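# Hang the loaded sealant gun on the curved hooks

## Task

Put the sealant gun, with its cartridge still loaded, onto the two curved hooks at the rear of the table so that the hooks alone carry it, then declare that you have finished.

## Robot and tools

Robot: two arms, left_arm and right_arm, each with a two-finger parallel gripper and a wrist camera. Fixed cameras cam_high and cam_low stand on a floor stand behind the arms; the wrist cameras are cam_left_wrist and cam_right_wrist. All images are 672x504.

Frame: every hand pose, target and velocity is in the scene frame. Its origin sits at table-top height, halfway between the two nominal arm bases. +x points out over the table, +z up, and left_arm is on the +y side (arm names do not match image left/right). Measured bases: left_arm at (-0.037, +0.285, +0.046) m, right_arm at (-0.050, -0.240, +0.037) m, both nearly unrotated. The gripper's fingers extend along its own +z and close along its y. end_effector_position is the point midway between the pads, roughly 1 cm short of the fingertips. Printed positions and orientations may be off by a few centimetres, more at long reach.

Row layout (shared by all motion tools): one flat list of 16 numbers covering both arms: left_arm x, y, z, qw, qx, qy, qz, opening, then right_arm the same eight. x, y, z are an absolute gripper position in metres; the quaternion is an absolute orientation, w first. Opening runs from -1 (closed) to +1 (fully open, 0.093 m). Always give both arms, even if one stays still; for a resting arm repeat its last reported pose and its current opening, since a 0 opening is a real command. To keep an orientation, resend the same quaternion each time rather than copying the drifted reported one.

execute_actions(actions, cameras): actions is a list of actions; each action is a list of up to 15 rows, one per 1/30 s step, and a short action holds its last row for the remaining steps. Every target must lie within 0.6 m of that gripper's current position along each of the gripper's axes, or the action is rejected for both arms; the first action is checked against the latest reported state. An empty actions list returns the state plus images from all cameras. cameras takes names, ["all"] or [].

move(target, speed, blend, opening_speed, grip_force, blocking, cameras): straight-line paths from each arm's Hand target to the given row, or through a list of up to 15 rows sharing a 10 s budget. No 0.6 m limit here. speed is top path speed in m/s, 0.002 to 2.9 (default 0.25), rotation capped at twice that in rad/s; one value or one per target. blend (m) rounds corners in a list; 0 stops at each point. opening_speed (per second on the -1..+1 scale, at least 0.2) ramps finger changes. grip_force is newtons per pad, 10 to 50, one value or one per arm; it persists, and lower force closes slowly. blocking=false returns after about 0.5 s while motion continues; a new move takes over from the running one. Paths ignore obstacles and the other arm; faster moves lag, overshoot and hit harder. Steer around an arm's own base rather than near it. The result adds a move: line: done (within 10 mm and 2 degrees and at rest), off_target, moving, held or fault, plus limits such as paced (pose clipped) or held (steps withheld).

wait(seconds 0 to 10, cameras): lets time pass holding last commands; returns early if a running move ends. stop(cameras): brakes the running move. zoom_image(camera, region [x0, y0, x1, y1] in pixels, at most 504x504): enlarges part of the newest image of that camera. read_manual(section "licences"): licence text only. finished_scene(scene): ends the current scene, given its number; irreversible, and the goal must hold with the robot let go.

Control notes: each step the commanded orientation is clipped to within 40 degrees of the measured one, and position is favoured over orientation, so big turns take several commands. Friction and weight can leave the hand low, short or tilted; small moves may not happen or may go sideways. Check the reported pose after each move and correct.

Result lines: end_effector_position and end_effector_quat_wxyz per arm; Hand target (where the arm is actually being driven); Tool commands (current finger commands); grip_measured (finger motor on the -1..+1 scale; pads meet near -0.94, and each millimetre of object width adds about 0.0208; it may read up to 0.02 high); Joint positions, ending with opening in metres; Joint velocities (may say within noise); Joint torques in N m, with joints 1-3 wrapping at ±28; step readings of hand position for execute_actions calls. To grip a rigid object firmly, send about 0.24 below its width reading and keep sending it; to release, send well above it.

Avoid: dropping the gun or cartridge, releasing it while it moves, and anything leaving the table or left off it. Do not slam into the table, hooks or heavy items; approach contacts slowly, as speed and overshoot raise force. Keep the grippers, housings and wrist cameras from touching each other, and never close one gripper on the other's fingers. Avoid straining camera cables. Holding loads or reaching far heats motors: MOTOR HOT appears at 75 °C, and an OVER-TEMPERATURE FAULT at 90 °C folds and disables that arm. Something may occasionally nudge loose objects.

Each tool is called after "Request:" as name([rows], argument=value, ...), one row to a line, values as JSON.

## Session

Request:
execute_actions(actions=[])

Request:
zoom_image(camera="cam_high", region=[150, 80, 520, 400])

Scene clock: 0.00 s.
left_arm: end_effector_position=(+0.3368, +0.2544, +0.1498) grip_measured=+1.000 end_effector_quat_wxyz=(+0.628, +0.025, +0.777, -0.031) | right_arm: end_effector_position=(+0.3231, -0.2561, +0.1326) grip_measured=+1.000 end_effector_quat_wxyz=(+0.615, +0.054, +0.787, -0.009)
Joint positions: left_arm=[-0.024 1.571 0.248 1.113 0.001 -0.018 0.093] | right_arm=[-0.043 1.571 0.249 1.075 0.068 0.072 0.093]
Joint velocities: within noise
Joint torques (N m): no reading
Heat: left arm: 41 °C; right arm: 39 °C.
Hand target: left_arm +0.3384, +0.2543, +0.1536; +0.632, +0.025, +0.774, -0.032 | right_arm +0.3257, -0.2560, +0.1390; +0.623, +0.054, +0.781, -0.008
Tool commands: left_gripper/opening=+1.0 right_gripper/opening=+1.0
camera_calibration:
cam_left_wrist: T_world_to_cam=[[-0.0696324, -0.997207, 0.0270111, 0.274074], [-0.602453, 0.0204555, -0.797892, 0.358003], [0.795111, -0.0718321, -0.602195, -0.0717783], [0, 0, 0, 1]] pos_world=[0.291836, 0.260829, 0.23502]
cam_right_wrist: T_world_to_cam=[[-0.141927, -0.989578, -0.0243363, -0.207459], [-0.64482, 0.111079, -0.75622, 0.370819], [0.751042, -0.0916359, -0.653864, -0.0916066], [0, 0, 0, 1]] pos_world=[0.278468, -0.254882, 0.215474]

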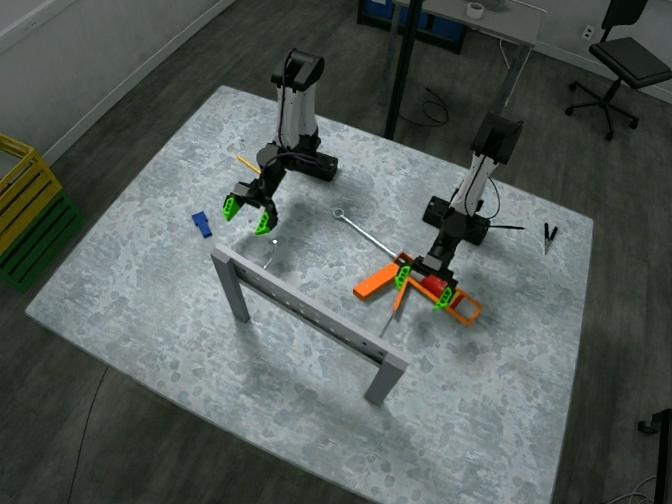

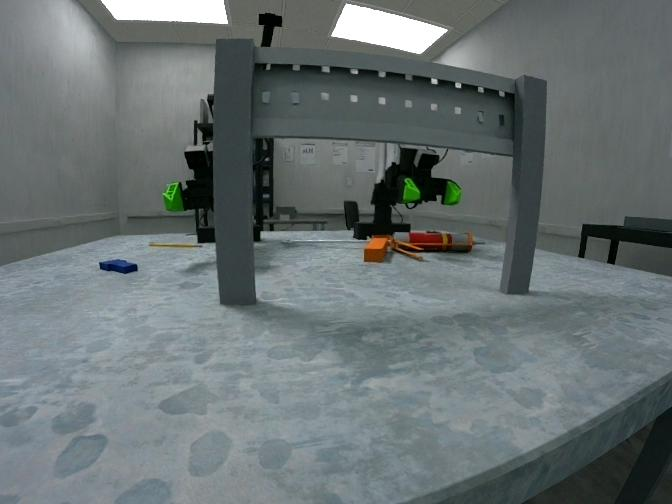

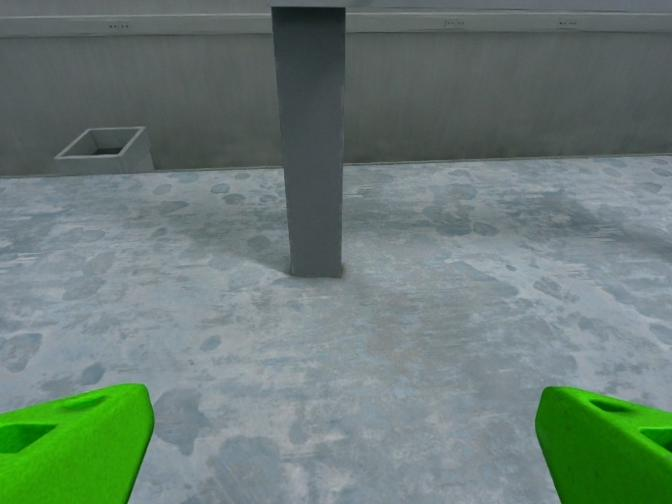

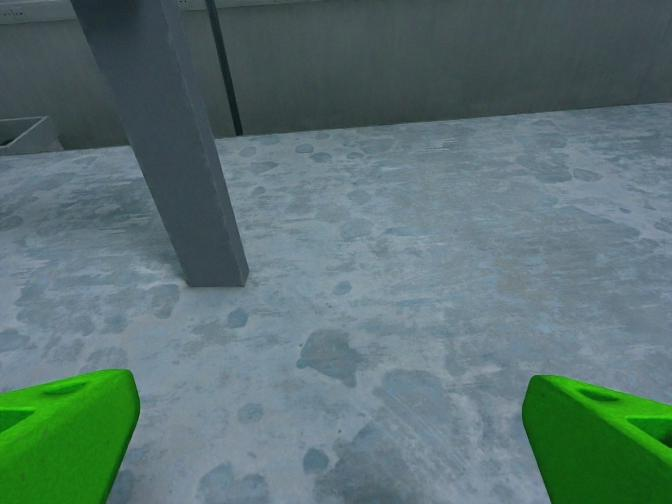

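Scaled by 1.362 from the camera's 672x504 image, which has a finer 960x720 frame.

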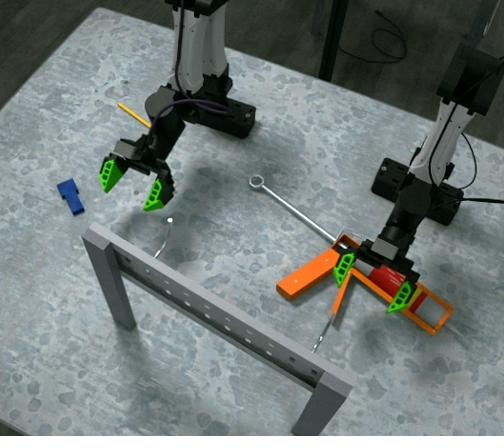

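Request:
move([
  [0.25,0.24,0.20,0,-0.2,0.98,0,1,0.3257,-0.256,0.139,0.623,0.054,0.781,-0.008,1],
  [0.20,0.20,0.18,0,-0.595,0.804,0,1,0.3257,-0.256,0.139,0.623,0.054,0.781,-0.008,1],
], blend=0.02, cameras=["cam_high","cam_left_wrist"])

Request:
zoom_image(camera="cam_high", region=[250, 180, 520, 400])

Scene clock: 54.27 s.
left_arm: end_effector_position=(+0.2008, +0.2018, +0.1752) grip_measured=+1.000 end_effector_quat_wxyz=(-0.008, -0.593, +0.805, +0.013) | right_arm: end_effector_position=(+0.3231, -0.2561, +0.1326) grip_measured=+1.000 end_effector_quat_wxyz=(+0.615, +0.054, +0.787, -0.009)
Joint positions: left_arm=[-0.28 1.524 1.262 -1.34 -0.002 -1.606 0.093] | right_arm=[-0.043 1.571 0.249 1.075 0.068 0.072 0.093]
Joint torques (N m): left_arm=[-0.44 -8.54 4.62 0.53 -0.02 -0.06] | right_arm=[0.2 -5.78 4.98 2.27 0.01 -0.09]
Heat: left arm: 41 °C; right arm: 44 °C.
Hand target: left_arm +0.2000, +0.2000, +0.1800; +0.000, -0.595, +0.804, +0.000 | right_arm +0.3257, -0.2560, +0.1391; +0.623, +0.054, +0.781, -0.008
Off the commanded pose: left_arm 0.005 m, 2 deg | right_arm 0.007 m, 1 deg.
move: done
camera_calibration:
cam_left_wrist: T_world_to_cam=[[0.957377, -0.286471, -0.0369251, -0.126949], [-0.245481, -0.87435, 0.418629, 0.193166], [-0.152211, -0.391722, -0.907406, 0.356095], [0, 0, 0, 1]] pos_world=[0.223158, 0.272018, 0.23757]
Images, in order (width x height): cam_high 672x504, cam_left_wrist 672x504.

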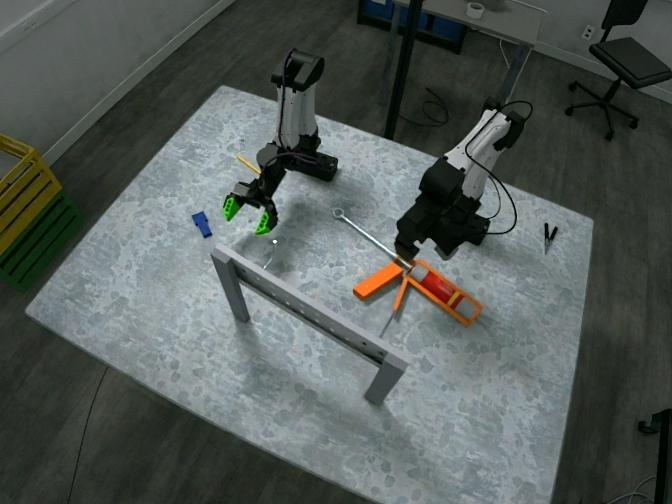

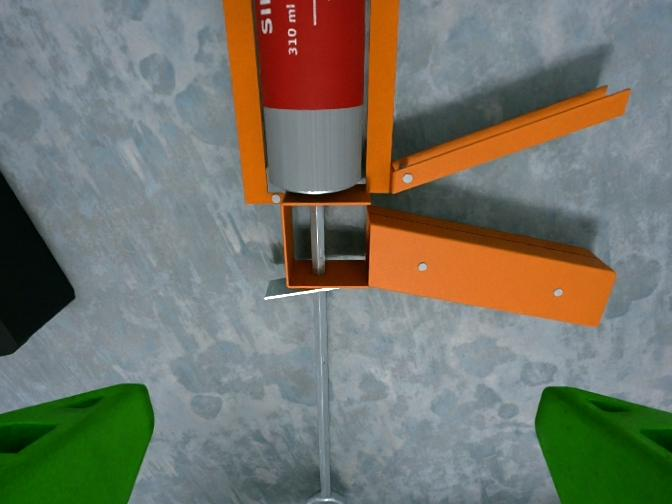

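Scaled by 1.867 from the camera's 672x504 image, which has a finer 960x720 frame.

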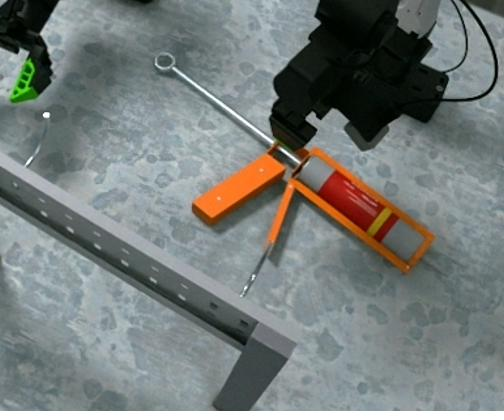

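Request:
move(target=[0.202,0.2555,0.12,0,-0.609,0.793,0,1,0.3257,-0.256,0.139,0.623,0.054,0.781,-0.008,1], cameras=["cam_left_wrist"])

Scene clock: 65.93 s.
left_arm: end_effector_position=(+0.2011, +0.2546, +0.1172) grip_measured=+1.000 end_effector_quat_wxyz=(-0.008, -0.611, +0.792, +0.009) | right_arm: end_effector_position=(+0.3231, -0.2561, +0.1326) grip_measured=+1.000 end_effector_quat_wxyz=(+0.615, +0.054, +0.787, -0.009)
Joint positions: left_arm=[-0.07 1.502 1.009 -1.102 -0.002 -1.442 0.093] | right_arm=[-0.043 1.571 0.249 1.075 0.068 0.072 0.093]
Joint torques (N m): left_arm=[0.54 -7.42 4.52 0.53 -0.02 0.1] | right_arm=[0.21 -5.82 5 2.26 0.02 -0.07]
Heat: left arm: 42 °C; right arm: 44 °C.
Hand target: left_arm +0.2019, +0.2555, +0.1199; +0.000, -0.609, +0.793, +0.000 | right_arm +0.3257, -0.2560, +0.1391; +0.623, +0.054, +0.781, -0.008
Off the commanded pose: left_arm 0.003 m, 1 deg | right_arm 0.007 m, 1 deg.
move: done
camera_calibration:
cam_left_wrist: T_world_to_cam=[[0.969596, -0.242881, -0.0298752, -0.128602], [-0.20787, -0.881882, 0.42317, 0.257494], [-0.129127, -0.404094, -0.905557, 0.322635], [0, 0, 0, 1]] pos_world=[0.219879, 0.32622, 0.179359]
Images, in order (width x height): cam_left_wrist 672x504.

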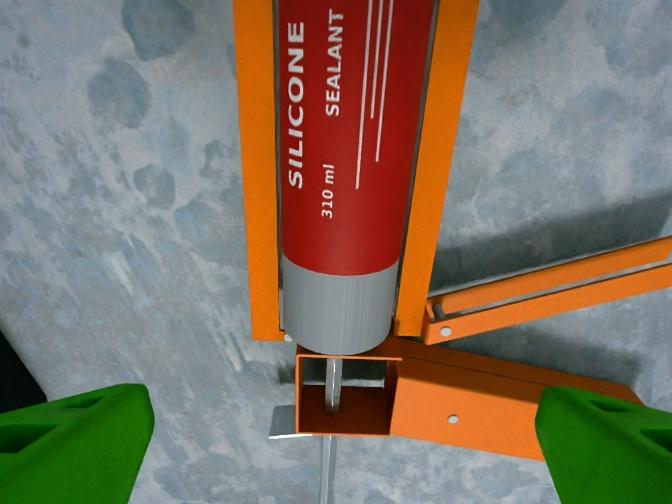

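Request:
move([
  [0.203,0.2565,0.06,0,-0.609,0.793,0,1,0.3257,-0.256,0.139,0.623,0.054,0.781,-0.008,1],
  [0.203,0.2565,0.021,0,-0.609,0.793,0,1,0.3257,-0.256,0.139,0.623,0.054,0.781,-0.008,1],
], speed=0.08, blend=0.005, cameras=["cam_left_wrist"])

Request:
move(target=[0.203,0.2565,0.021,0,-0.609,0.793,0,0.1,0.3257,-0.256,0.139,0.623,0.054,0.781,-0.008,1], opening_speed=0.5)

Scene clock: 80.33 s.
left_arm: end_effector_position=(+0.2045, +0.2551, +0.0255) grip_measured=+1.000 end_effector_quat_wxyz=(+0.004, -0.611, +0.792, -0.003) | right_arm: end_effector_position=(+0.3231, -0.2561, +0.1326) grip_measured=+1.000 end_effector_quat_wxyz=(+0.615, +0.054, +0.787, -0.009)
Joint positions: left_arm=[-0.067 1.653 0.754 -0.662 -0.002 -1.437 0.093] | right_arm=[-0.043 1.571 0.249 1.075 0.068 0.072 0.093]
Joint torques (N m): left_arm=[0.57 -4.52 3.97 0.66 -0.05 0.1] | right_arm=[0.23 -5.72 4.98 2.24 0 -0.09]
Heat: left arm: 42 °C; right arm: 45 °C.
Hand target: left_arm +0.2030, +0.2564, +0.0212; +0.000, -0.609, +0.793, +0.000 | right_arm +0.3257, -0.2560, +0.1391; +0.623, +0.054, +0.781, -0.008
Off the commanded pose: left_arm 0.005 m, 1 deg | right_arm 0.007 m, 1 deg.
move: done
camera_calibration:
cam_left_wrist: T_world_to_cam=[[0.969757, -0.24404, 0.0038594, -0.135165], [-0.223077, -0.879817, 0.419713, 0.300079], [-0.0990314, -0.407881, -0.907649, 0.23509], [0, 0, 0, 1]] pos_world=[0.221299, 0.326917, 0.0879537]
Images, in order (width x height): cam_left_wrist 672x504.

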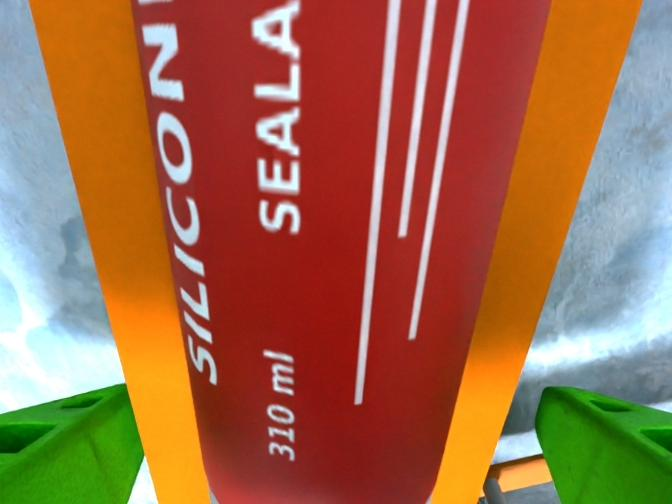

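Scene clock: 82.33 s.
left_arm: end_effector_position=(+0.2004, +0.2556, +0.0248) grip_measured=+0.593 end_effector_quat_wxyz=(-0.001, -0.609, +0.793, +0.002) | right_arm: end_effector_position=(+0.3231, -0.2561, +0.1326) grip_measured=+1.000 end_effector_quat_wxyz=(+0.615, +0.054, +0.787, -0.009)
Joint positions: left_arm=[-0.067 1.653 0.751 -0.673 -0.002 -1.434 0.074] | right_arm=[-0.043 1.571 0.249 1.075 0.068 0.072 0.093]
Joint torques (N m): left_arm=[0.61 -4.41 4.18 0.74 -0.02 0.08] | right_arm=[0.17 -5.76 5.07 2.26 0.01 -0.08]
Heat: left arm: 42 °C; right arm: 45 °C.
Hand target: left_arm +0.2029, +0.2564, +0.0211; +0.000, -0.609, +0.793, +0.000 | right_arm +0.3257, -0.2560, +0.1391; +0.623, +0.054, +0.781, -0.008
Off the commanded pose: left_arm 0.005 m, 0 deg | right_arm 0.007 m, 1 deg.
move: done

Request:
move([
  [0.203,0.2565,0.13,0,-0.609,0.793,0,0.1,0.18,-0.38,0.25,0.623,0.054,0.781,-0.008,1],
  [0.22,0.13,0.14,0,-0.342,0.940,0,0.1,0.18,-0.40,0.25,0.623,0.054,0.781,-0.008,1],
  [0.22,0.01,0.14,0,0,1,0,0.1,0.18,-0.40,0.25,0.623,0.054,0.781,-0.008,1],
  [0.235,-0.04,0.14,0,0.216,0.976,0,0.1,0.18,-0.40,0.25,0.623,0.054,0.781,-0.008,1],
], speed=[0.08,0.15,0.15,0.15], blend=[0.02,0.02,0.02,0], cameras=["cam_high","cam_low"])

Scene clock: 127.03 s.
left_arm: end_effector_position=(+0.2349, -0.0321, +0.1241) grip_measured=+0.590 end_effector_quat_wxyz=(-0.005, +0.209, +0.978, +0.017) | right_arm: end_effector_position=(+0.1777, -0.3949, +0.2332) grip_measured=+1.000 end_effector_quat_wxyz=(+0.610, +0.077, +0.788, +0.011)
Joint positions: left_arm=[-0.812 2.187 1.915 -1.326 -0.02 -0.448 0.074] | right_arm=[-1.171 0.827 0.454 -0.123 -1.005 -0.313 0.093]
Joint torques (N m): left_arm=[-0.28 -13.14 9.06 0.19 0.21 0.1] | right_arm=[-0.31 -0.36 9.2 2.02 -0.42 -0.28]
Heat: left arm: 42 °C; right arm: 44 °C.
Hand target: left_arm +0.2347, -0.0396, +0.1399; +0.001, +0.216, +0.976, +0.000 | right_arm +0.1794, -0.3995, +0.2498; +0.622, +0.054, +0.781, -0.008
Off the commanded pose: left_arm 0.018 m, 2 deg | right_arm 0.018 m, 4 deg.
move: off_target (left_arm, right_arm)
Images, in order (width x height): cam_high 672x504, cam_low 672x504.

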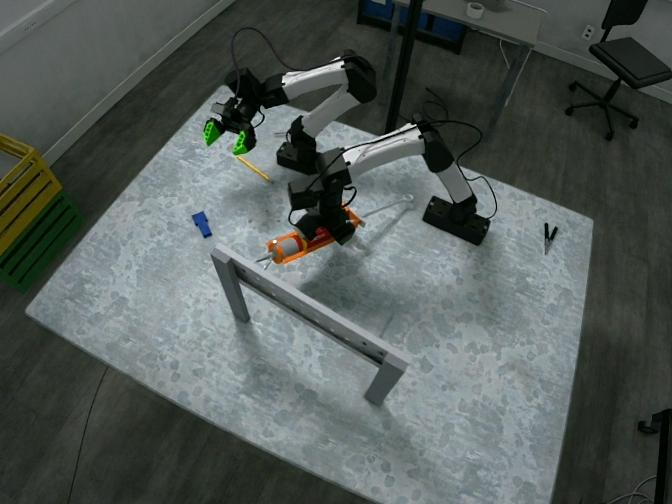

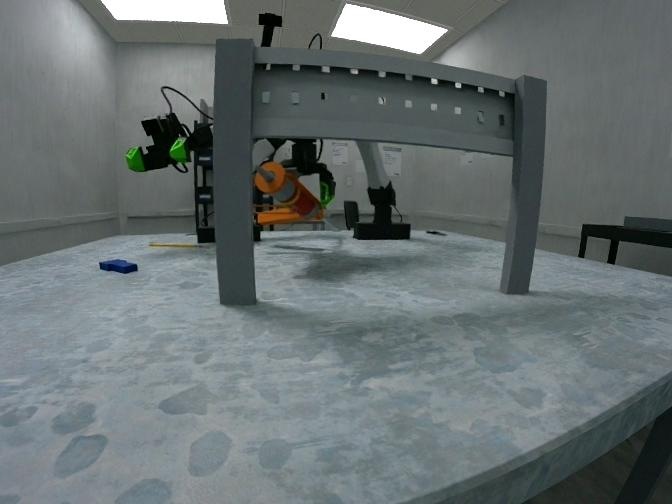

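Request:
move([
  [0.22,-0.05,0.14,0,0.423,0.906,0,0.1,0.18,-0.40,0.25,0.623,0.054,0.781,-0.008,1],
  [0.235,-0.02,0.14,0,0.643,0.766,0,0.1,0.18,-0.40,0.25,0.623,0.054,0.781,-0.008,1],
], speed=0.12, blend=[0.02,0], cameras=["cam_high","cam_low"])

Scene clock: 138.87 s.
left_arm: end_effector_position=(+0.2368, -0.0221, +0.1065) grip_measured=+0.589 end_effector_quat_wxyz=(-0.023, +0.641, +0.767, +0.010) | right_arm: end_effector_position=(+0.1777, -0.3949, +0.2332) grip_measured=+1.000 end_effector_quat_wxyz=(+0.610, +0.077, +0.788, +0.011)
Joint positions: left_arm=[-0.79 2.187 1.844 -1.277 -0.013 0.544 0.073] | right_arm=[-1.171 0.827 0.454 -0.123 -1.005 -0.314 0.093]
Joint torques (N m): left_arm=[0.77 -19.43 6.11 0.08 0.19 0.11] | right_arm=[-0.35 -0.36 9.22 2.03 -0.42 -0.25]
Heat: left arm: 49 °C; right arm: 43 °C.
Hand target: left_arm +0.2348, -0.0198, +0.1384; +0.000, +0.643, +0.766, +0.000 | right_arm +0.1794, -0.3995, +0.2498; +0.622, +0.054, +0.781, -0.008
Off the commanded pose: left_arm 0.034 m, 3 deg | right_arm 0.018 m, 4 deg.
move: off_target (left_arm, right_arm)
Images, in order (width x height): cam_high 672x504, cam_low 672x504.

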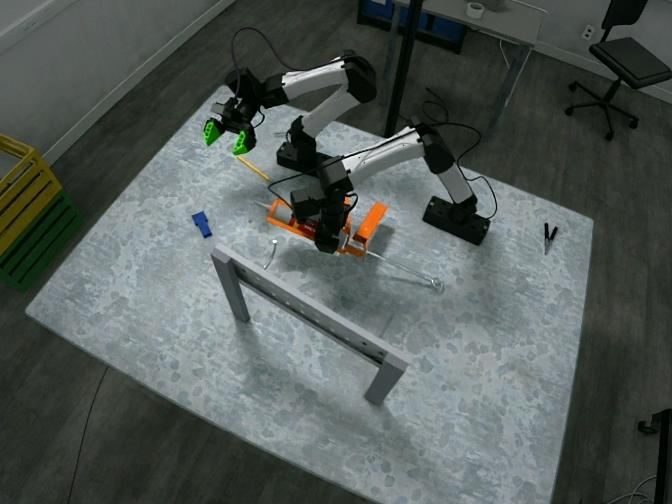

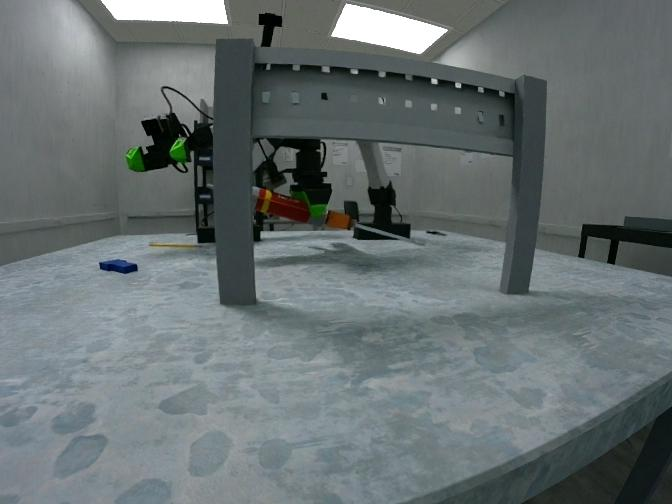

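Request:
move([
  [0.237,-0.022,0.10,0,0.643,0.766,0,0.1,0.18,-0.40,0.25,0.623,0.054,0.781,-0.008,1],
  [0.24,-0.022,0.07,0,0.643,0.766,0,0.1,0.18,-0.40,0.25,0.623,0.054,0.781,-0.008,1],
], speed=0.07, blend=0.02, cameras=["cam_high","cam_low"])

Scene clock: 146.10 s.
left_arm: end_effector_position=(+0.2351, -0.0165, +0.0620) grip_measured=+0.589 end_effector_quat_wxyz=(-0.017, +0.640, +0.768, +0.010) | right_arm: end_effector_position=(+0.1777, -0.3949, +0.2332) grip_measured=+1.000 end_effector_quat_wxyz=(+0.610, +0.077, +0.788, +0.011)
Joint positions: left_arm=[-0.785 2.187 1.665 -1.084 -0.014 0.548 0.073] | right_arm=[-1.171 0.827 0.454 -0.123 -1.005 -0.314 0.093]
Joint torques (N m): left_arm=[0.59 -13.48 5.9 0.58 0.21 0.13] | right_arm=[-0.34 -0.38 9.22 2.03 -0.42 -0.27]
Heat: left arm: 57 °C; right arm: 44 °C.
Hand target: left_arm +0.2400, -0.0219, +0.0702; +0.000, +0.643, +0.766, +0.000 | right_arm +0.1794, -0.3995, +0.2498; +0.622, +0.054, +0.781, -0.008
Off the commanded pose: left_arm 0.011 m, 2 deg | right_arm 0.018 m, 4 deg.
move: off_target (left_arm, right_arm); blend cut to 0.0151 m at target 1
Images, in order (width x height): cam_high 672x504, cam_low 672x504.

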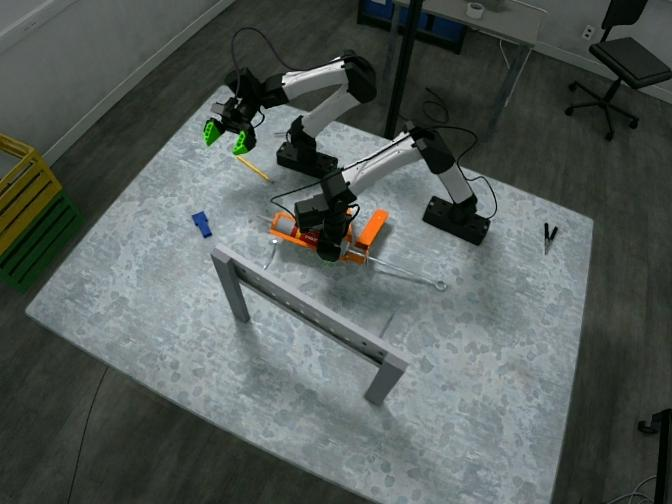

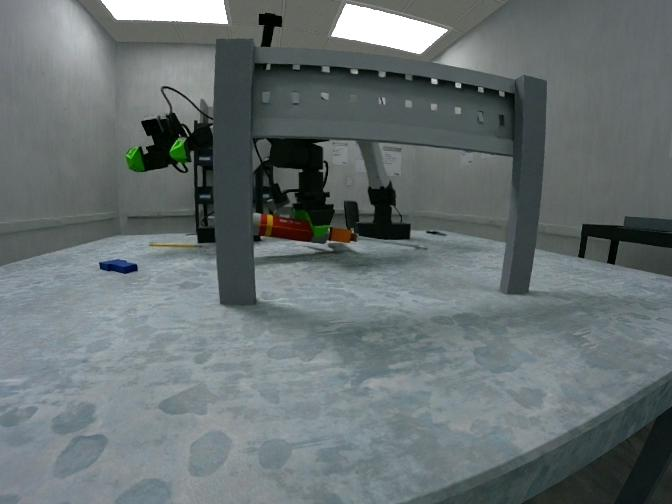

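Request:
move([
  [0.237,-0.018,0.045,0,0.643,0.766,0,0.1,0.18,-0.40,0.25,0.623,0.054,0.781,-0.008,1],
  [0.237,-0.018,0.02,0,0.643,0.766,0,0.1,0.18,-0.40,0.25,0.623,0.054,0.781,-0.008,1],
], speed=0.05, blend=0.02, cameras=["cam_high","cam_low","cam_left_wrist"])

Scene clock: 152.10 s.
left_arm: end_effector_position=(+0.2303, -0.0130, +0.0277) grip_measured=+0.588 end_effector_quat_wxyz=(-0.012, +0.645, +0.764, +0.005) | right_arm: end_effector_position=(+0.1777, -0.3949, +0.2332) grip_measured=+1.000 end_effector_quat_wxyz=(+0.610, +0.077, +0.788, +0.011)
Joint positions: left_arm=[-0.785 2.203 1.546 -0.94 -0.007 0.56 0.073] | right_arm=[-1.171 0.827 0.454 -0.123 -1.005 -0.314 0.093]
Joint torques (N m): left_arm=[0.8 -10.28 4.79 0.95 0.08 0.05] | right_arm=[-0.24 -0.43 9.25 2.02 -0.41 -0.25]
Heat: left arm: 58 °C; right arm: 45 °C.
Hand target: left_arm +0.2368, -0.0177, +0.0203; +0.000, +0.643, +0.766, +0.000 | right_arm +0.1794, -0.3995, +0.2498; +0.622, +0.054, +0.781, -0.008
Off the commanded pose: left_arm 0.011 m, 2 deg | right_arm 0.018 m, 4 deg.
move: off_target (left_arm, right_arm); blend cut to 0.0125 m at target 1
camera_calibration:
cam_left_wrist: T_world_to_cam=[[-0.983792, -0.17931, 0.0010919, 0.22528], [-0.160062, 0.880899, 0.445418, 0.0767626], [-0.08083, 0.438024, -0.895322, 0.136645], [0, 0, 0, 1]] pos_world=[0.244961, -0.0870789, 0.0879039]
Images, in order (width x height): cam_high 672x504, cam_low 672x504, cam_left_wrist 672x504.

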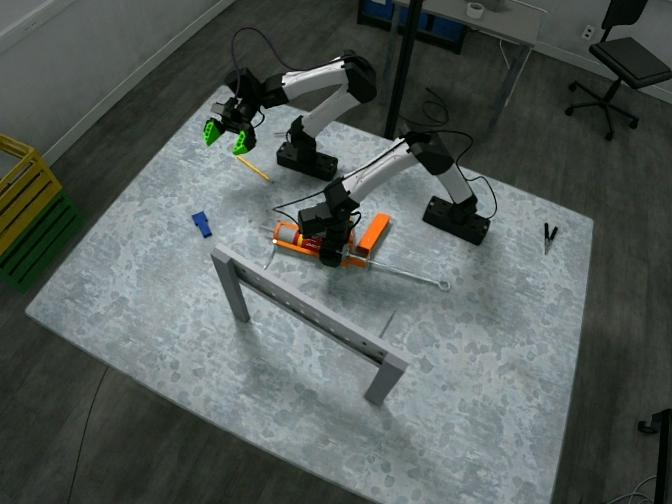

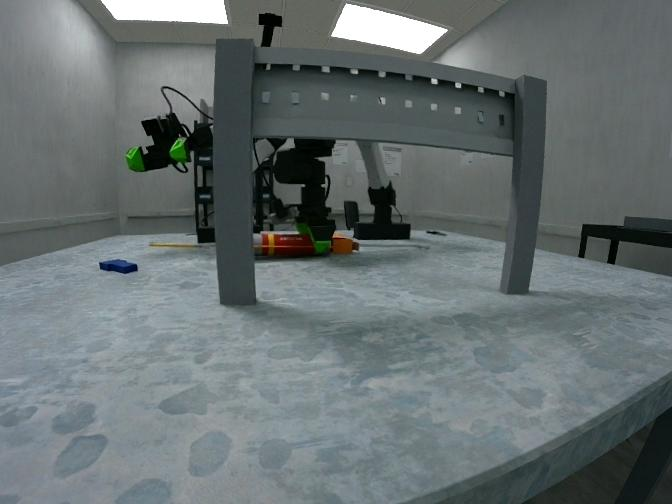

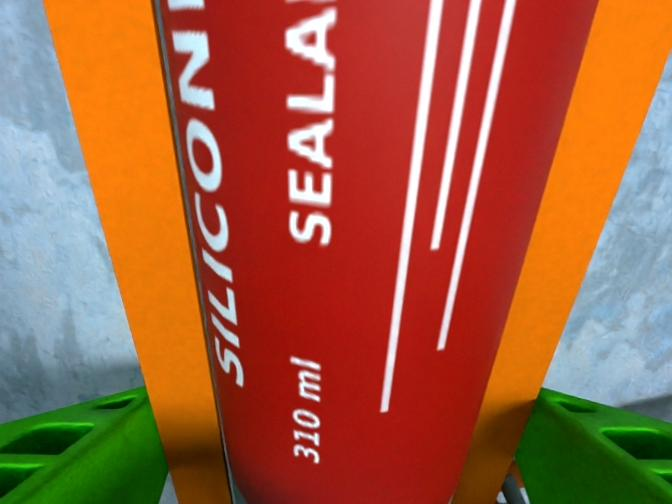

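Request:
move([
  [0.231,-0.013,0.015,0,0.643,0.766,0,0.1,0.18,-0.40,0.25,0.623,0.054,0.781,-0.008,1],
  [0.231,-0.013,0.016,0,0.643,0.766,0,1,0.18,-0.40,0.25,0.623,0.054,0.781,-0.008,1],
  [0.231,-0.013,0.15,0,0.643,0.766,0,1,0.18,-0.40,0.25,0.623,0.054,0.781,-0.008,1],
], speed=[0.05,0.05,0.12], opening_speed=0.5, cameras=["cam_high","cam_left_wrist"])

Request:
zoom_image(camera="cam_high", region=[190, 150, 490, 370])

Scene clock: 166.07 s.
left_arm: end_effector_position=(+0.2283, -0.0102, +0.1293) grip_measured=+1.000 end_effector_quat_wxyz=(-0.025, +0.645, +0.764, +0.008) | right_arm: end_effector_position=(+0.1777, -0.3949, +0.2332) grip_measured=+1.000 end_effector_quat_wxyz=(+0.610, +0.076, +0.788, +0.011)
Joint positions: left_arm=[-0.785 2.119 1.827 -1.33 -0.009 0.56 0.093] | right_arm=[-1.171 0.827 0.454 -0.123 -1.005 -0.314 0.093]
Joint torques (N m): left_arm=[0.47 -15.56 6.71 0.33 0.15 0.01] | right_arm=[-0.34 -0.35 9.22 2.03 -0.4 -0.26]
Heat: left arm: 57 °C; right arm: 46 °C.
Hand target: left_arm +0.2307, -0.0126, +0.1496; +0.000, +0.643, +0.766, +0.000 | right_arm +0.1794, -0.3995, +0.2498; +0.622, +0.054, +0.781, -0.008
Off the commanded pose: left_arm 0.021 m, 3 deg | right_arm 0.018 m, 4 deg.
move: off_target (left_arm, right_arm)
camera_calibration:
cam_left_wrist: T_world_to_cam=[[-0.983699, -0.179367, 0.0128059, 0.222025], [-0.15288, 0.871681, 0.465618, 0.0244268], [-0.0946791, 0.456071, -0.884893, 0.22825], [0, 0, 0, 1]] pos_world=[0.243751, -0.0855664, 0.18776]
Images, in order (width x height): cam_high 672x504, cam_left_wrist 672x504.

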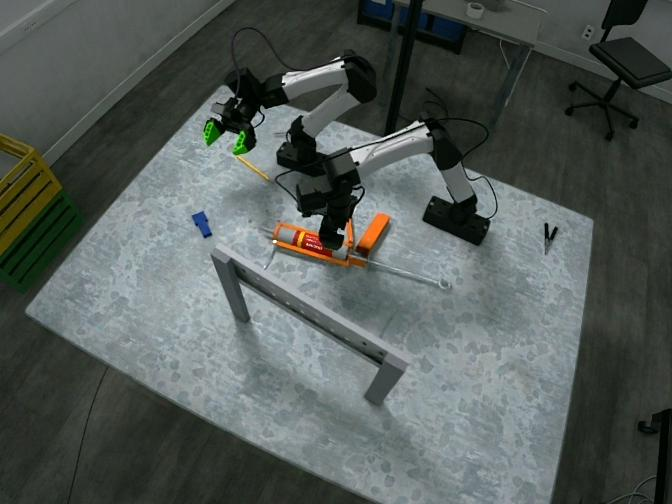

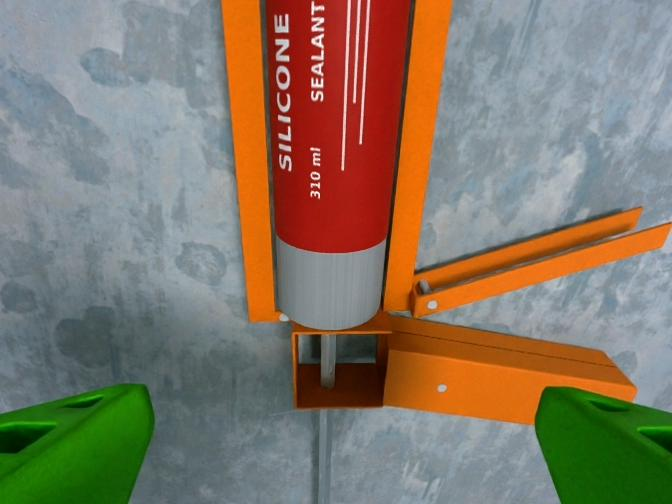

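Scaled by 1.680 from the camera's 672x504 image, which has a finer 960x720 frame.

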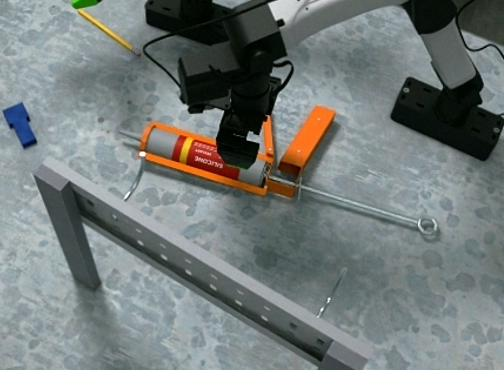

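Request:
move([
  [0.18,0.03,0.15,0,0.342,0.94,0,0.5,0.20,-0.36,0.22,0,0.17,0.985,0,1],
  [0.125,0.047,0.13,0,-0.01,1,0,0.35,0.22,-0.30,0.20,0,0.383,0.924,0,1],
], blend=[0.02,0], cameras=["cam_high","cam_left_wrist"])

Request:
move(target=[0.125,0.047,0.13,0,-0.01,1,0,0.35,0.258,-0.176,0.13,0,0.643,0.766,0,1], speed=0.2, cameras=["cam_high","cam_left_wrist","cam_right_wrist"])

Scene clock: 198.27 s.
left_arm: end_effector_position=(+0.1261, +0.0494, +0.1226) grip_measured=+0.353 end_effector_quat_wxyz=(-0.009, -0.008, +1.000, +0.016) | right_arm: end_effector_position=(+0.2192, -0.2997, +0.2016) grip_measured=+1.000 end_effector_quat_wxyz=(-0.004, +0.380, +0.925, +0.004)
Joint positions: left_arm=[-0.908 1.684 1.218 -1.141 -0.003 -0.982 0.062] | right_arm=[-0.255 1.596 1.474 -1.454 -0.01 0.556 0.093]
Joint torques (N m): left_arm=[-0.47 -10.66 4.59 0.58 0.01 -0.08] | right_arm=[0.58 -6.94 4.82 0.5 0.12 0.06]
Heat: left arm: 63 °C; right arm: 47 °C.
Hand target: left_arm +0.1250, +0.0470, +0.1300; +0.000, -0.010, +1.000, +0.000 | right_arm +0.2200, -0.3000, +0.2000; +0.000, +0.383, +0.924, +0.000
Off the commanded pose: left_arm 0.008 m, 2 deg | right_arm 0.002 m, 1 deg.
move: done
camera_calibration:
cam_left_wrist: T_world_to_cam=[[0.0264316, -0.998891, -0.0389738, 0.0517952], [-0.897906, -0.0408601, 0.438286, 0.102275], [-0.439392, 0.0234102, -0.89799, 0.251939], [0, 0, 0, 1]] pos_world=[0.201164, 0.0500188, 0.183432]
Images, in order (width x height): cam_high 672x504, cam_left_wrist 672x504.

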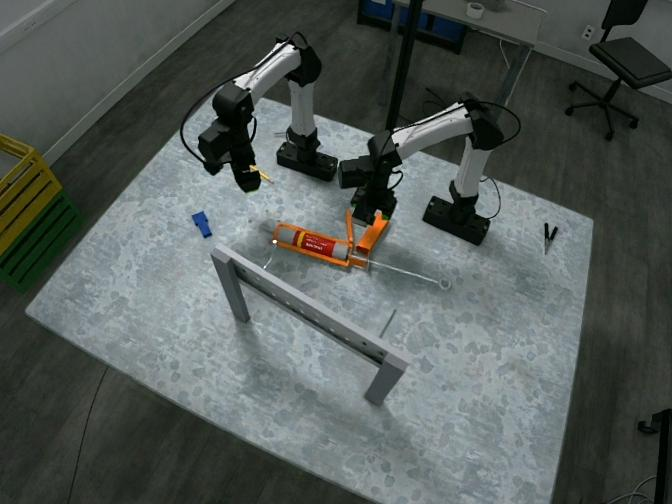

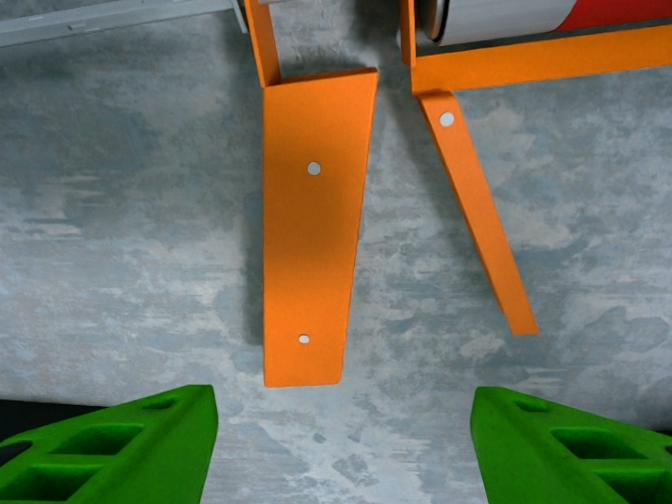

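Scene clock: 200.63 s.
left_arm: end_effector_position=(+0.1262, +0.0493, +0.1226) grip_measured=+0.353 end_effector_quat_wxyz=(-0.009, -0.008, +1.000, +0.016) | right_arm: end_effector_position=(+0.2568, -0.1760, +0.1334) grip_measured=+1.000 end_effector_quat_wxyz=(-0.003, +0.639, +0.769, +0.003)
Joint positions: left_arm=[-0.908 1.684 1.218 -1.141 -0.003 -0.982 0.062] | right_arm=[0.171 1.737 1.357 -1.192 -0.009 1.588 0.093]
Joint torques (N m): left_arm=[-0.53 -10.61 4.57 0.56 0.01 -0.09] | right_arm=[0.51 -7.51 4.97 0.45 0.11 0.07]
Heat: left arm: 62 °C; right arm: 47 °C.
Hand target: left_arm +0.1250, +0.0470, +0.1300; +0.000, -0.010, +1.000, +0.000 | right_arm +0.2580, -0.1760, +0.1301; +0.000, +0.643, +0.766, +0.000
Off the commanded pose: left_arm 0.008 m, 2 deg | right_arm 0.004 m, 1 deg.
move: done
camera_calibration:
cam_left_wrist: T_world_to_cam=[[0.0263428, -0.998904, -0.0386997, 0.0516632], [-0.898006, -0.040655, 0.438102, 0.102314], [-0.439195, 0.0232117, -0.898092, 0.251931], [0, 0, 0, 1]] pos_world=[0.201164, 0.0499184, 0.183432]
cam_right_wrist: T_world_to_cam=[[-0.978491, -0.199567, 0.0522383, 0.206169], [-0.154522, 0.876815, 0.455322, 0.167026], [-0.136671, 0.437456, -0.888793, 0.318522], [0, 0, 0, 1]] pos_world=[0.271076, -0.244646, 0.19628]
Images, in order (width x height): cam_high 672x504, cam_left_wrist 672x504, cam_right_wrist 672x504.

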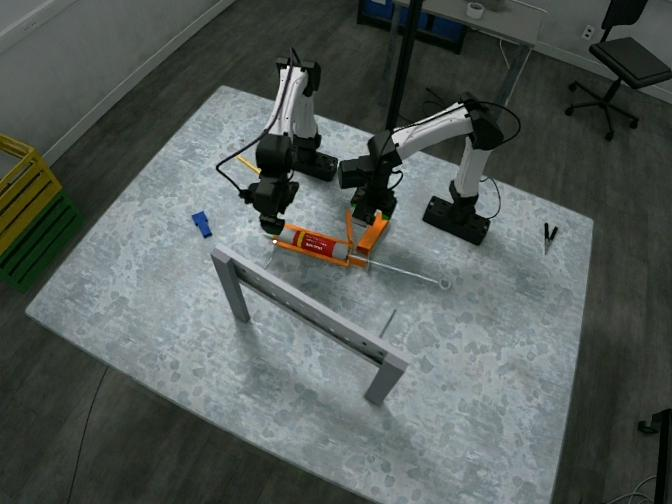

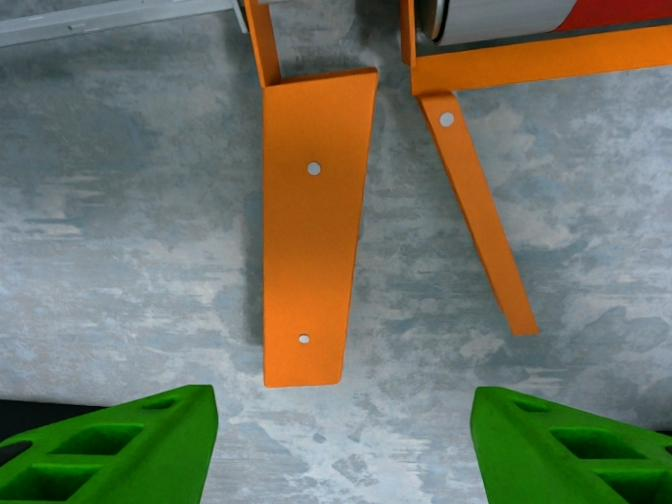

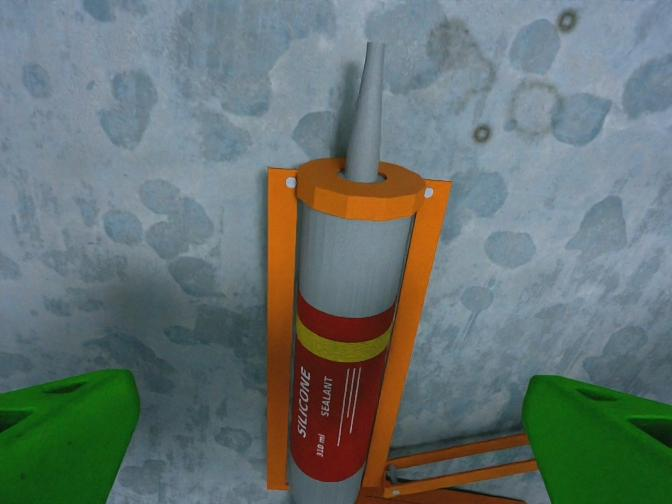

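Request:
move(target=[0.125,0.058,0.075,0,-0.01,1,0,0.35,0.25,-0.168,0.078,0,0.643,0.766,0,1], speed=0.1, cameras=["cam_left_wrist","cam_right_wrist"])

Scene clock: 216.37 s.
left_arm: end_effector_position=(+0.1238, +0.0577, +0.0763) grip_measured=+0.353 end_effector_quat_wxyz=(+0.000, -0.012, +1.000, +0.003) | right_arm: end_effector_position=(+0.2496, -0.1685, +0.0814) grip_measured=+1.000 end_effector_quat_wxyz=(-0.004, +0.640, +0.768, +0.002)
Joint positions: left_arm=[-0.898 1.682 1.022 -0.916 -0.003 -0.979 0.062] | right_arm=[0.199 1.765 1.178 -0.985 -0.009 1.619 0.093]
Joint torques (N m): left_arm=[0.72 -7.01 4.46 0.63 0 0.09] | right_arm=[0.68 -7.54 4.71 0.47 0.13 0.09]
Heat: left arm: 58 °C; right arm: 45 °C.
Hand target: left_arm +0.1250, +0.0580, +0.0749; +0.000, -0.010, +1.000, +0.000 | right_arm +0.2500, -0.1680, +0.0781; +0.000, +0.643, +0.766, +0.000
Off the commanded pose: left_arm 0.002 m, 0 deg | right_arm 0.003 m, 1 deg.
move: done
camera_calibration:
cam_left_wrist: T_world_to_cam=[[0.0348105, -0.999323, -0.0118647, 0.0552352], [-0.905611, -0.0365627, 0.42253, 0.122816], [-0.422678, -0.00396371, -0.906271, 0.20931], [0, 0, 0, 1]] pos_world=[0.197771, 0.0605179, 0.138454]
cam_right_wrist: T_world_to_cam=[[-0.978984, -0.19697, 0.0528543, 0.2038], [-0.151928, 0.877285, 0.455289, 0.182419], [-0.136047, 0.43769, -0.888774, 0.267902], [0, 0, 0, 1]] pos_world=[0.263678, -0.237149, 0.144279]
Images, in order (width x height): cam_left_wrist 672x504, cam_right_wrist 672x504.

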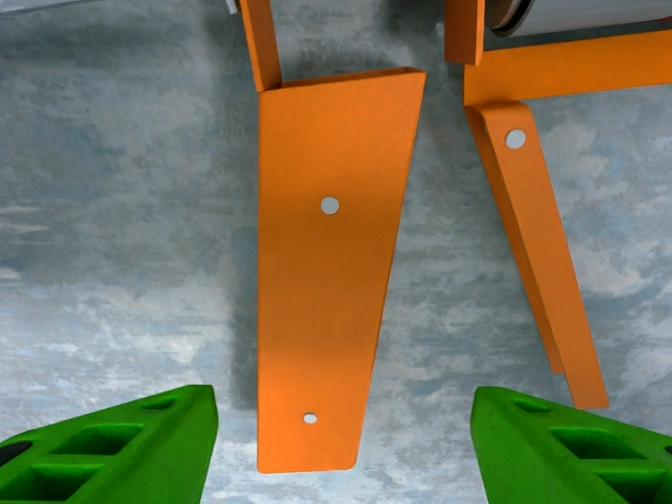

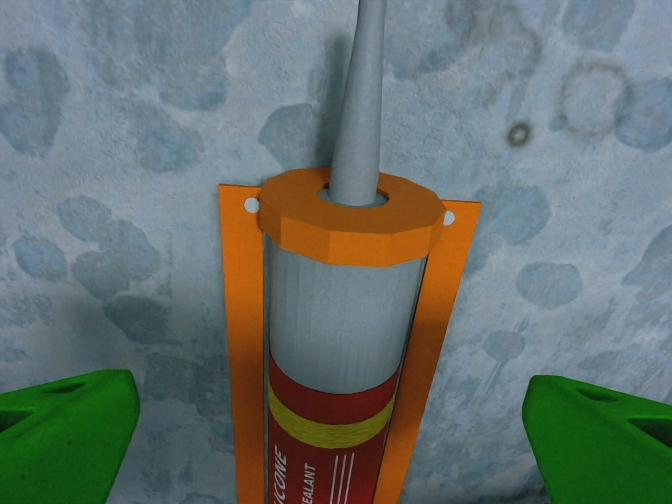

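Request:
move(target=[0.125,0.062,0.016,0,-0.01,1,0,0.35,0.246,-0.168,0.021,0,0.643,0.766,0,1], speed=0.08, cameras=["cam_left_wrist","cam_right_wrist"])

Scene clock: 228.20 s.
left_arm: end_effector_position=(+0.1248, +0.0601, +0.0212) grip_measured=+0.353 end_effector_quat_wxyz=(+0.004, -0.012, +1.000, -0.003) | right_arm: end_effector_position=(+0.2460, -0.1686, +0.0243) grip_measured=+1.000 end_effector_quat_wxyz=(-0.004, +0.641, +0.768, +0.002)
Joint positions: left_arm=[-0.89 1.78 0.884 -0.665 -0.003 -0.971 0.062] | right_arm=[0.201 1.852 1.035 -0.756 -0.009 1.622 0.093]
Joint torques (N m): left_arm=[0.57 -5.72 4.05 0.69 0.01 0.1] | right_arm=[0.66 -7.79 4.31 0.46 0.11 0.09]
Heat: left arm: 54 °C; right arm: 44 °C.
Hand target: left_arm +0.1249, +0.0620, +0.0161; +0.000, -0.010, +1.000, +0.000 | right_arm +0.2460, -0.1680, +0.0211; +0.000, +0.643, +0.766, +0.000
Off the commanded pose: left_arm 0.006 m, 1 deg | right_arm 0.003 m, 1 deg.
move: done
camera_calibration:
cam_left_wrist: T_world_to_cam=[[0.0345232, -0.999404, 0.000542459, 0.0567856], [-0.90922, -0.0311826, 0.415146, 0.147315], [-0.414881, -0.0148254, -0.909755, 0.15955], [0, 0, 0, 1]] pos_world=[0.198176, 0.0637108, 0.0839638]
cam_right_wrist: T_world_to_cam=[[-0.979197, -0.195809, 0.0532117, 0.203575], [-0.150742, 0.877532, 0.455209, 0.207715], [-0.135829, 0.437718, -0.888793, 0.216658], [0, 0, 0, 1]] pos_world=[0.26008, -0.23725, 0.0871784]
Images, in order (width x height): cam_left_wrist 672x504, cam_right_wrist 672x504.

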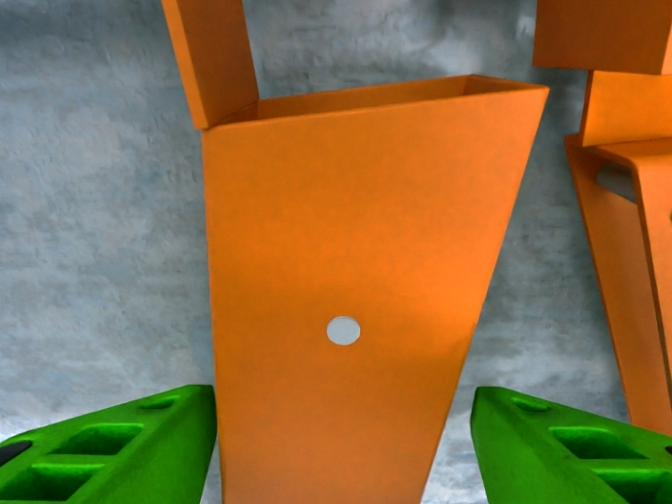

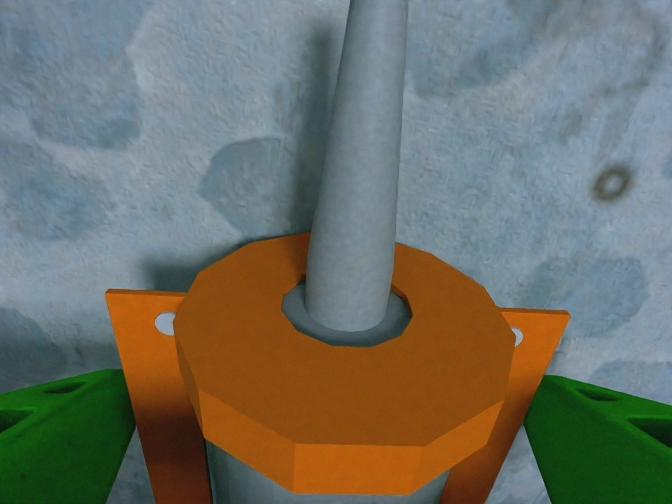

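Request:
move(target=[0.125,0.062,0.016,0,-0.01,1,0,-0.5,0.246,-0.168,0.021,0,0.643,0.766,0,0.1], opening_speed=0.5)

Scene clock: 235.73 s.
left_arm: end_effector_position=(+0.1234, +0.0629, +0.0208) grip_measured=-0.203 end_effector_quat_wxyz=(+0.001, -0.008, +1.000, +0.001) | right_arm: end_effector_position=(+0.2462, -0.1686, +0.0243) grip_measured=+0.591 end_effector_quat_wxyz=(-0.003, +0.641, +0.768, +0.002)
Joint positions: left_arm=[-0.889 1.78 0.882 -0.674 -0.003 -0.961 0.035] | right_arm=[0.201 1.852 1.035 -0.755 -0.009 1.623 0.074]
Joint torques (N m): left_arm=[0.53 -5.63 4.21 0.76 -0.01 0] | right_arm=[0.66 -7.76 4.33 0.45 0.11 0.06]
Heat: left arm: 52 °C; right arm: 43 °C.
Hand target: left_arm +0.1249, +0.0621, +0.0161; +0.000, -0.010, +1.000, +0.000 | right_arm +0.2459, -0.1681, +0.0210; +0.000, +0.643, +0.766, +0.000
Off the commanded pose: left_arm 0.005 m, 0 deg | right_arm 0.003 m, 1 deg.
move: done

Request:
move([
  [0.125,0.062,0.106,0,-0.01,1,0,-0.5,0.246,-0.168,0.11,0,0.643,0.766,0,0.1],
  [0.143,0.0645,0.155,0.256,-0.0097,0.9659,0.041,-0.5,0.255,-0.168,0.2,0.167,0.621,0.74,0.1975,0.1],
  [0.193,0.0695,0.195,0.494,-0.0087,0.866,0.079,-0.5,0.275,-0.168,0.27,0.3235,0.557,0.663,0.3815,0.1],
  [0.2533,0.0765,0.244,0.699,-0.007,0.707,0.112,-0.5,0.295,-0.168,0.33,0.4575,0.4547,0.5416,0.5395,0.1],
], speed=0.12, blend=[0.02,0.02,0.02,0], cameras=["cam_high","cam_low"])

Scene clock: 269.27 s.
left_arm: end_effector_position=(+0.2513, +0.0783, +0.2299) grip_measured=-0.225 end_effector_quat_wxyz=(+0.681, +0.017, +0.720, +0.132) | right_arm: end_effector_position=(+0.2925, -0.1693, +0.3062) grip_measured=+0.588 end_effector_quat_wxyz=(+0.435, +0.479, +0.563, +0.514)
Joint positions: left_arm=[-1.032 1.542 0.52 0.901 -1.254 0.099 0.034] | right_arm=[0.21 0.911 0.55 0.267 0.077 1.58 0.073]
Joint torques (N m): left_arm=[0.23 -5.64 5.67 2.9 -0.1 0.24] | right_arm=[0.16 -2.21 7.38 3.13 -0.06 -0.29]
Heat: left arm: 47 °C; right arm: 42 °C.
Hand target: left_arm +0.2528, +0.0772, +0.2438; +0.695, -0.008, +0.710, +0.112 | right_arm +0.2933, -0.1684, +0.3297; +0.457, +0.456, +0.542, +0.538
Off the commanded pose: left_arm 0.014 m, 4 deg | right_arm 0.024 m, 5 deg.
move: off_target (left_arm, right_arm)
Images, in order (width x height): cam_high 672x504, cam_low 672x504.

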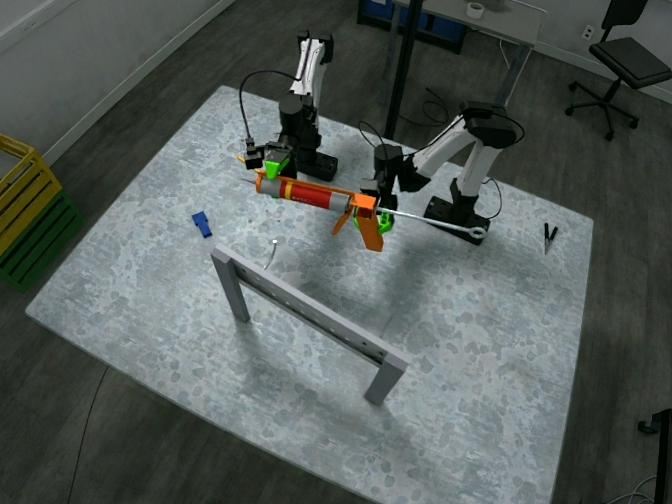

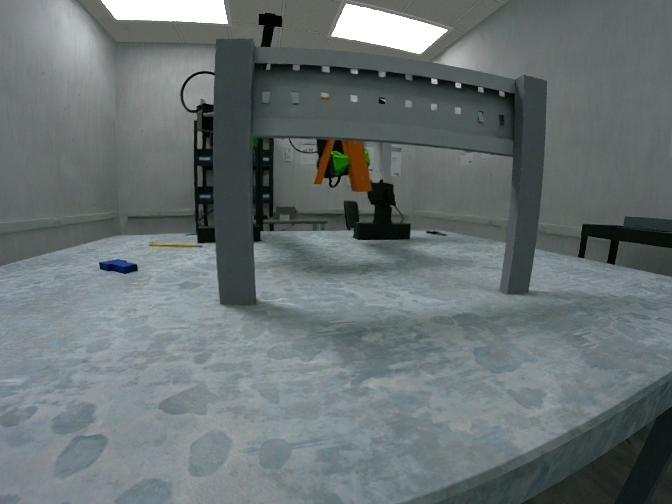

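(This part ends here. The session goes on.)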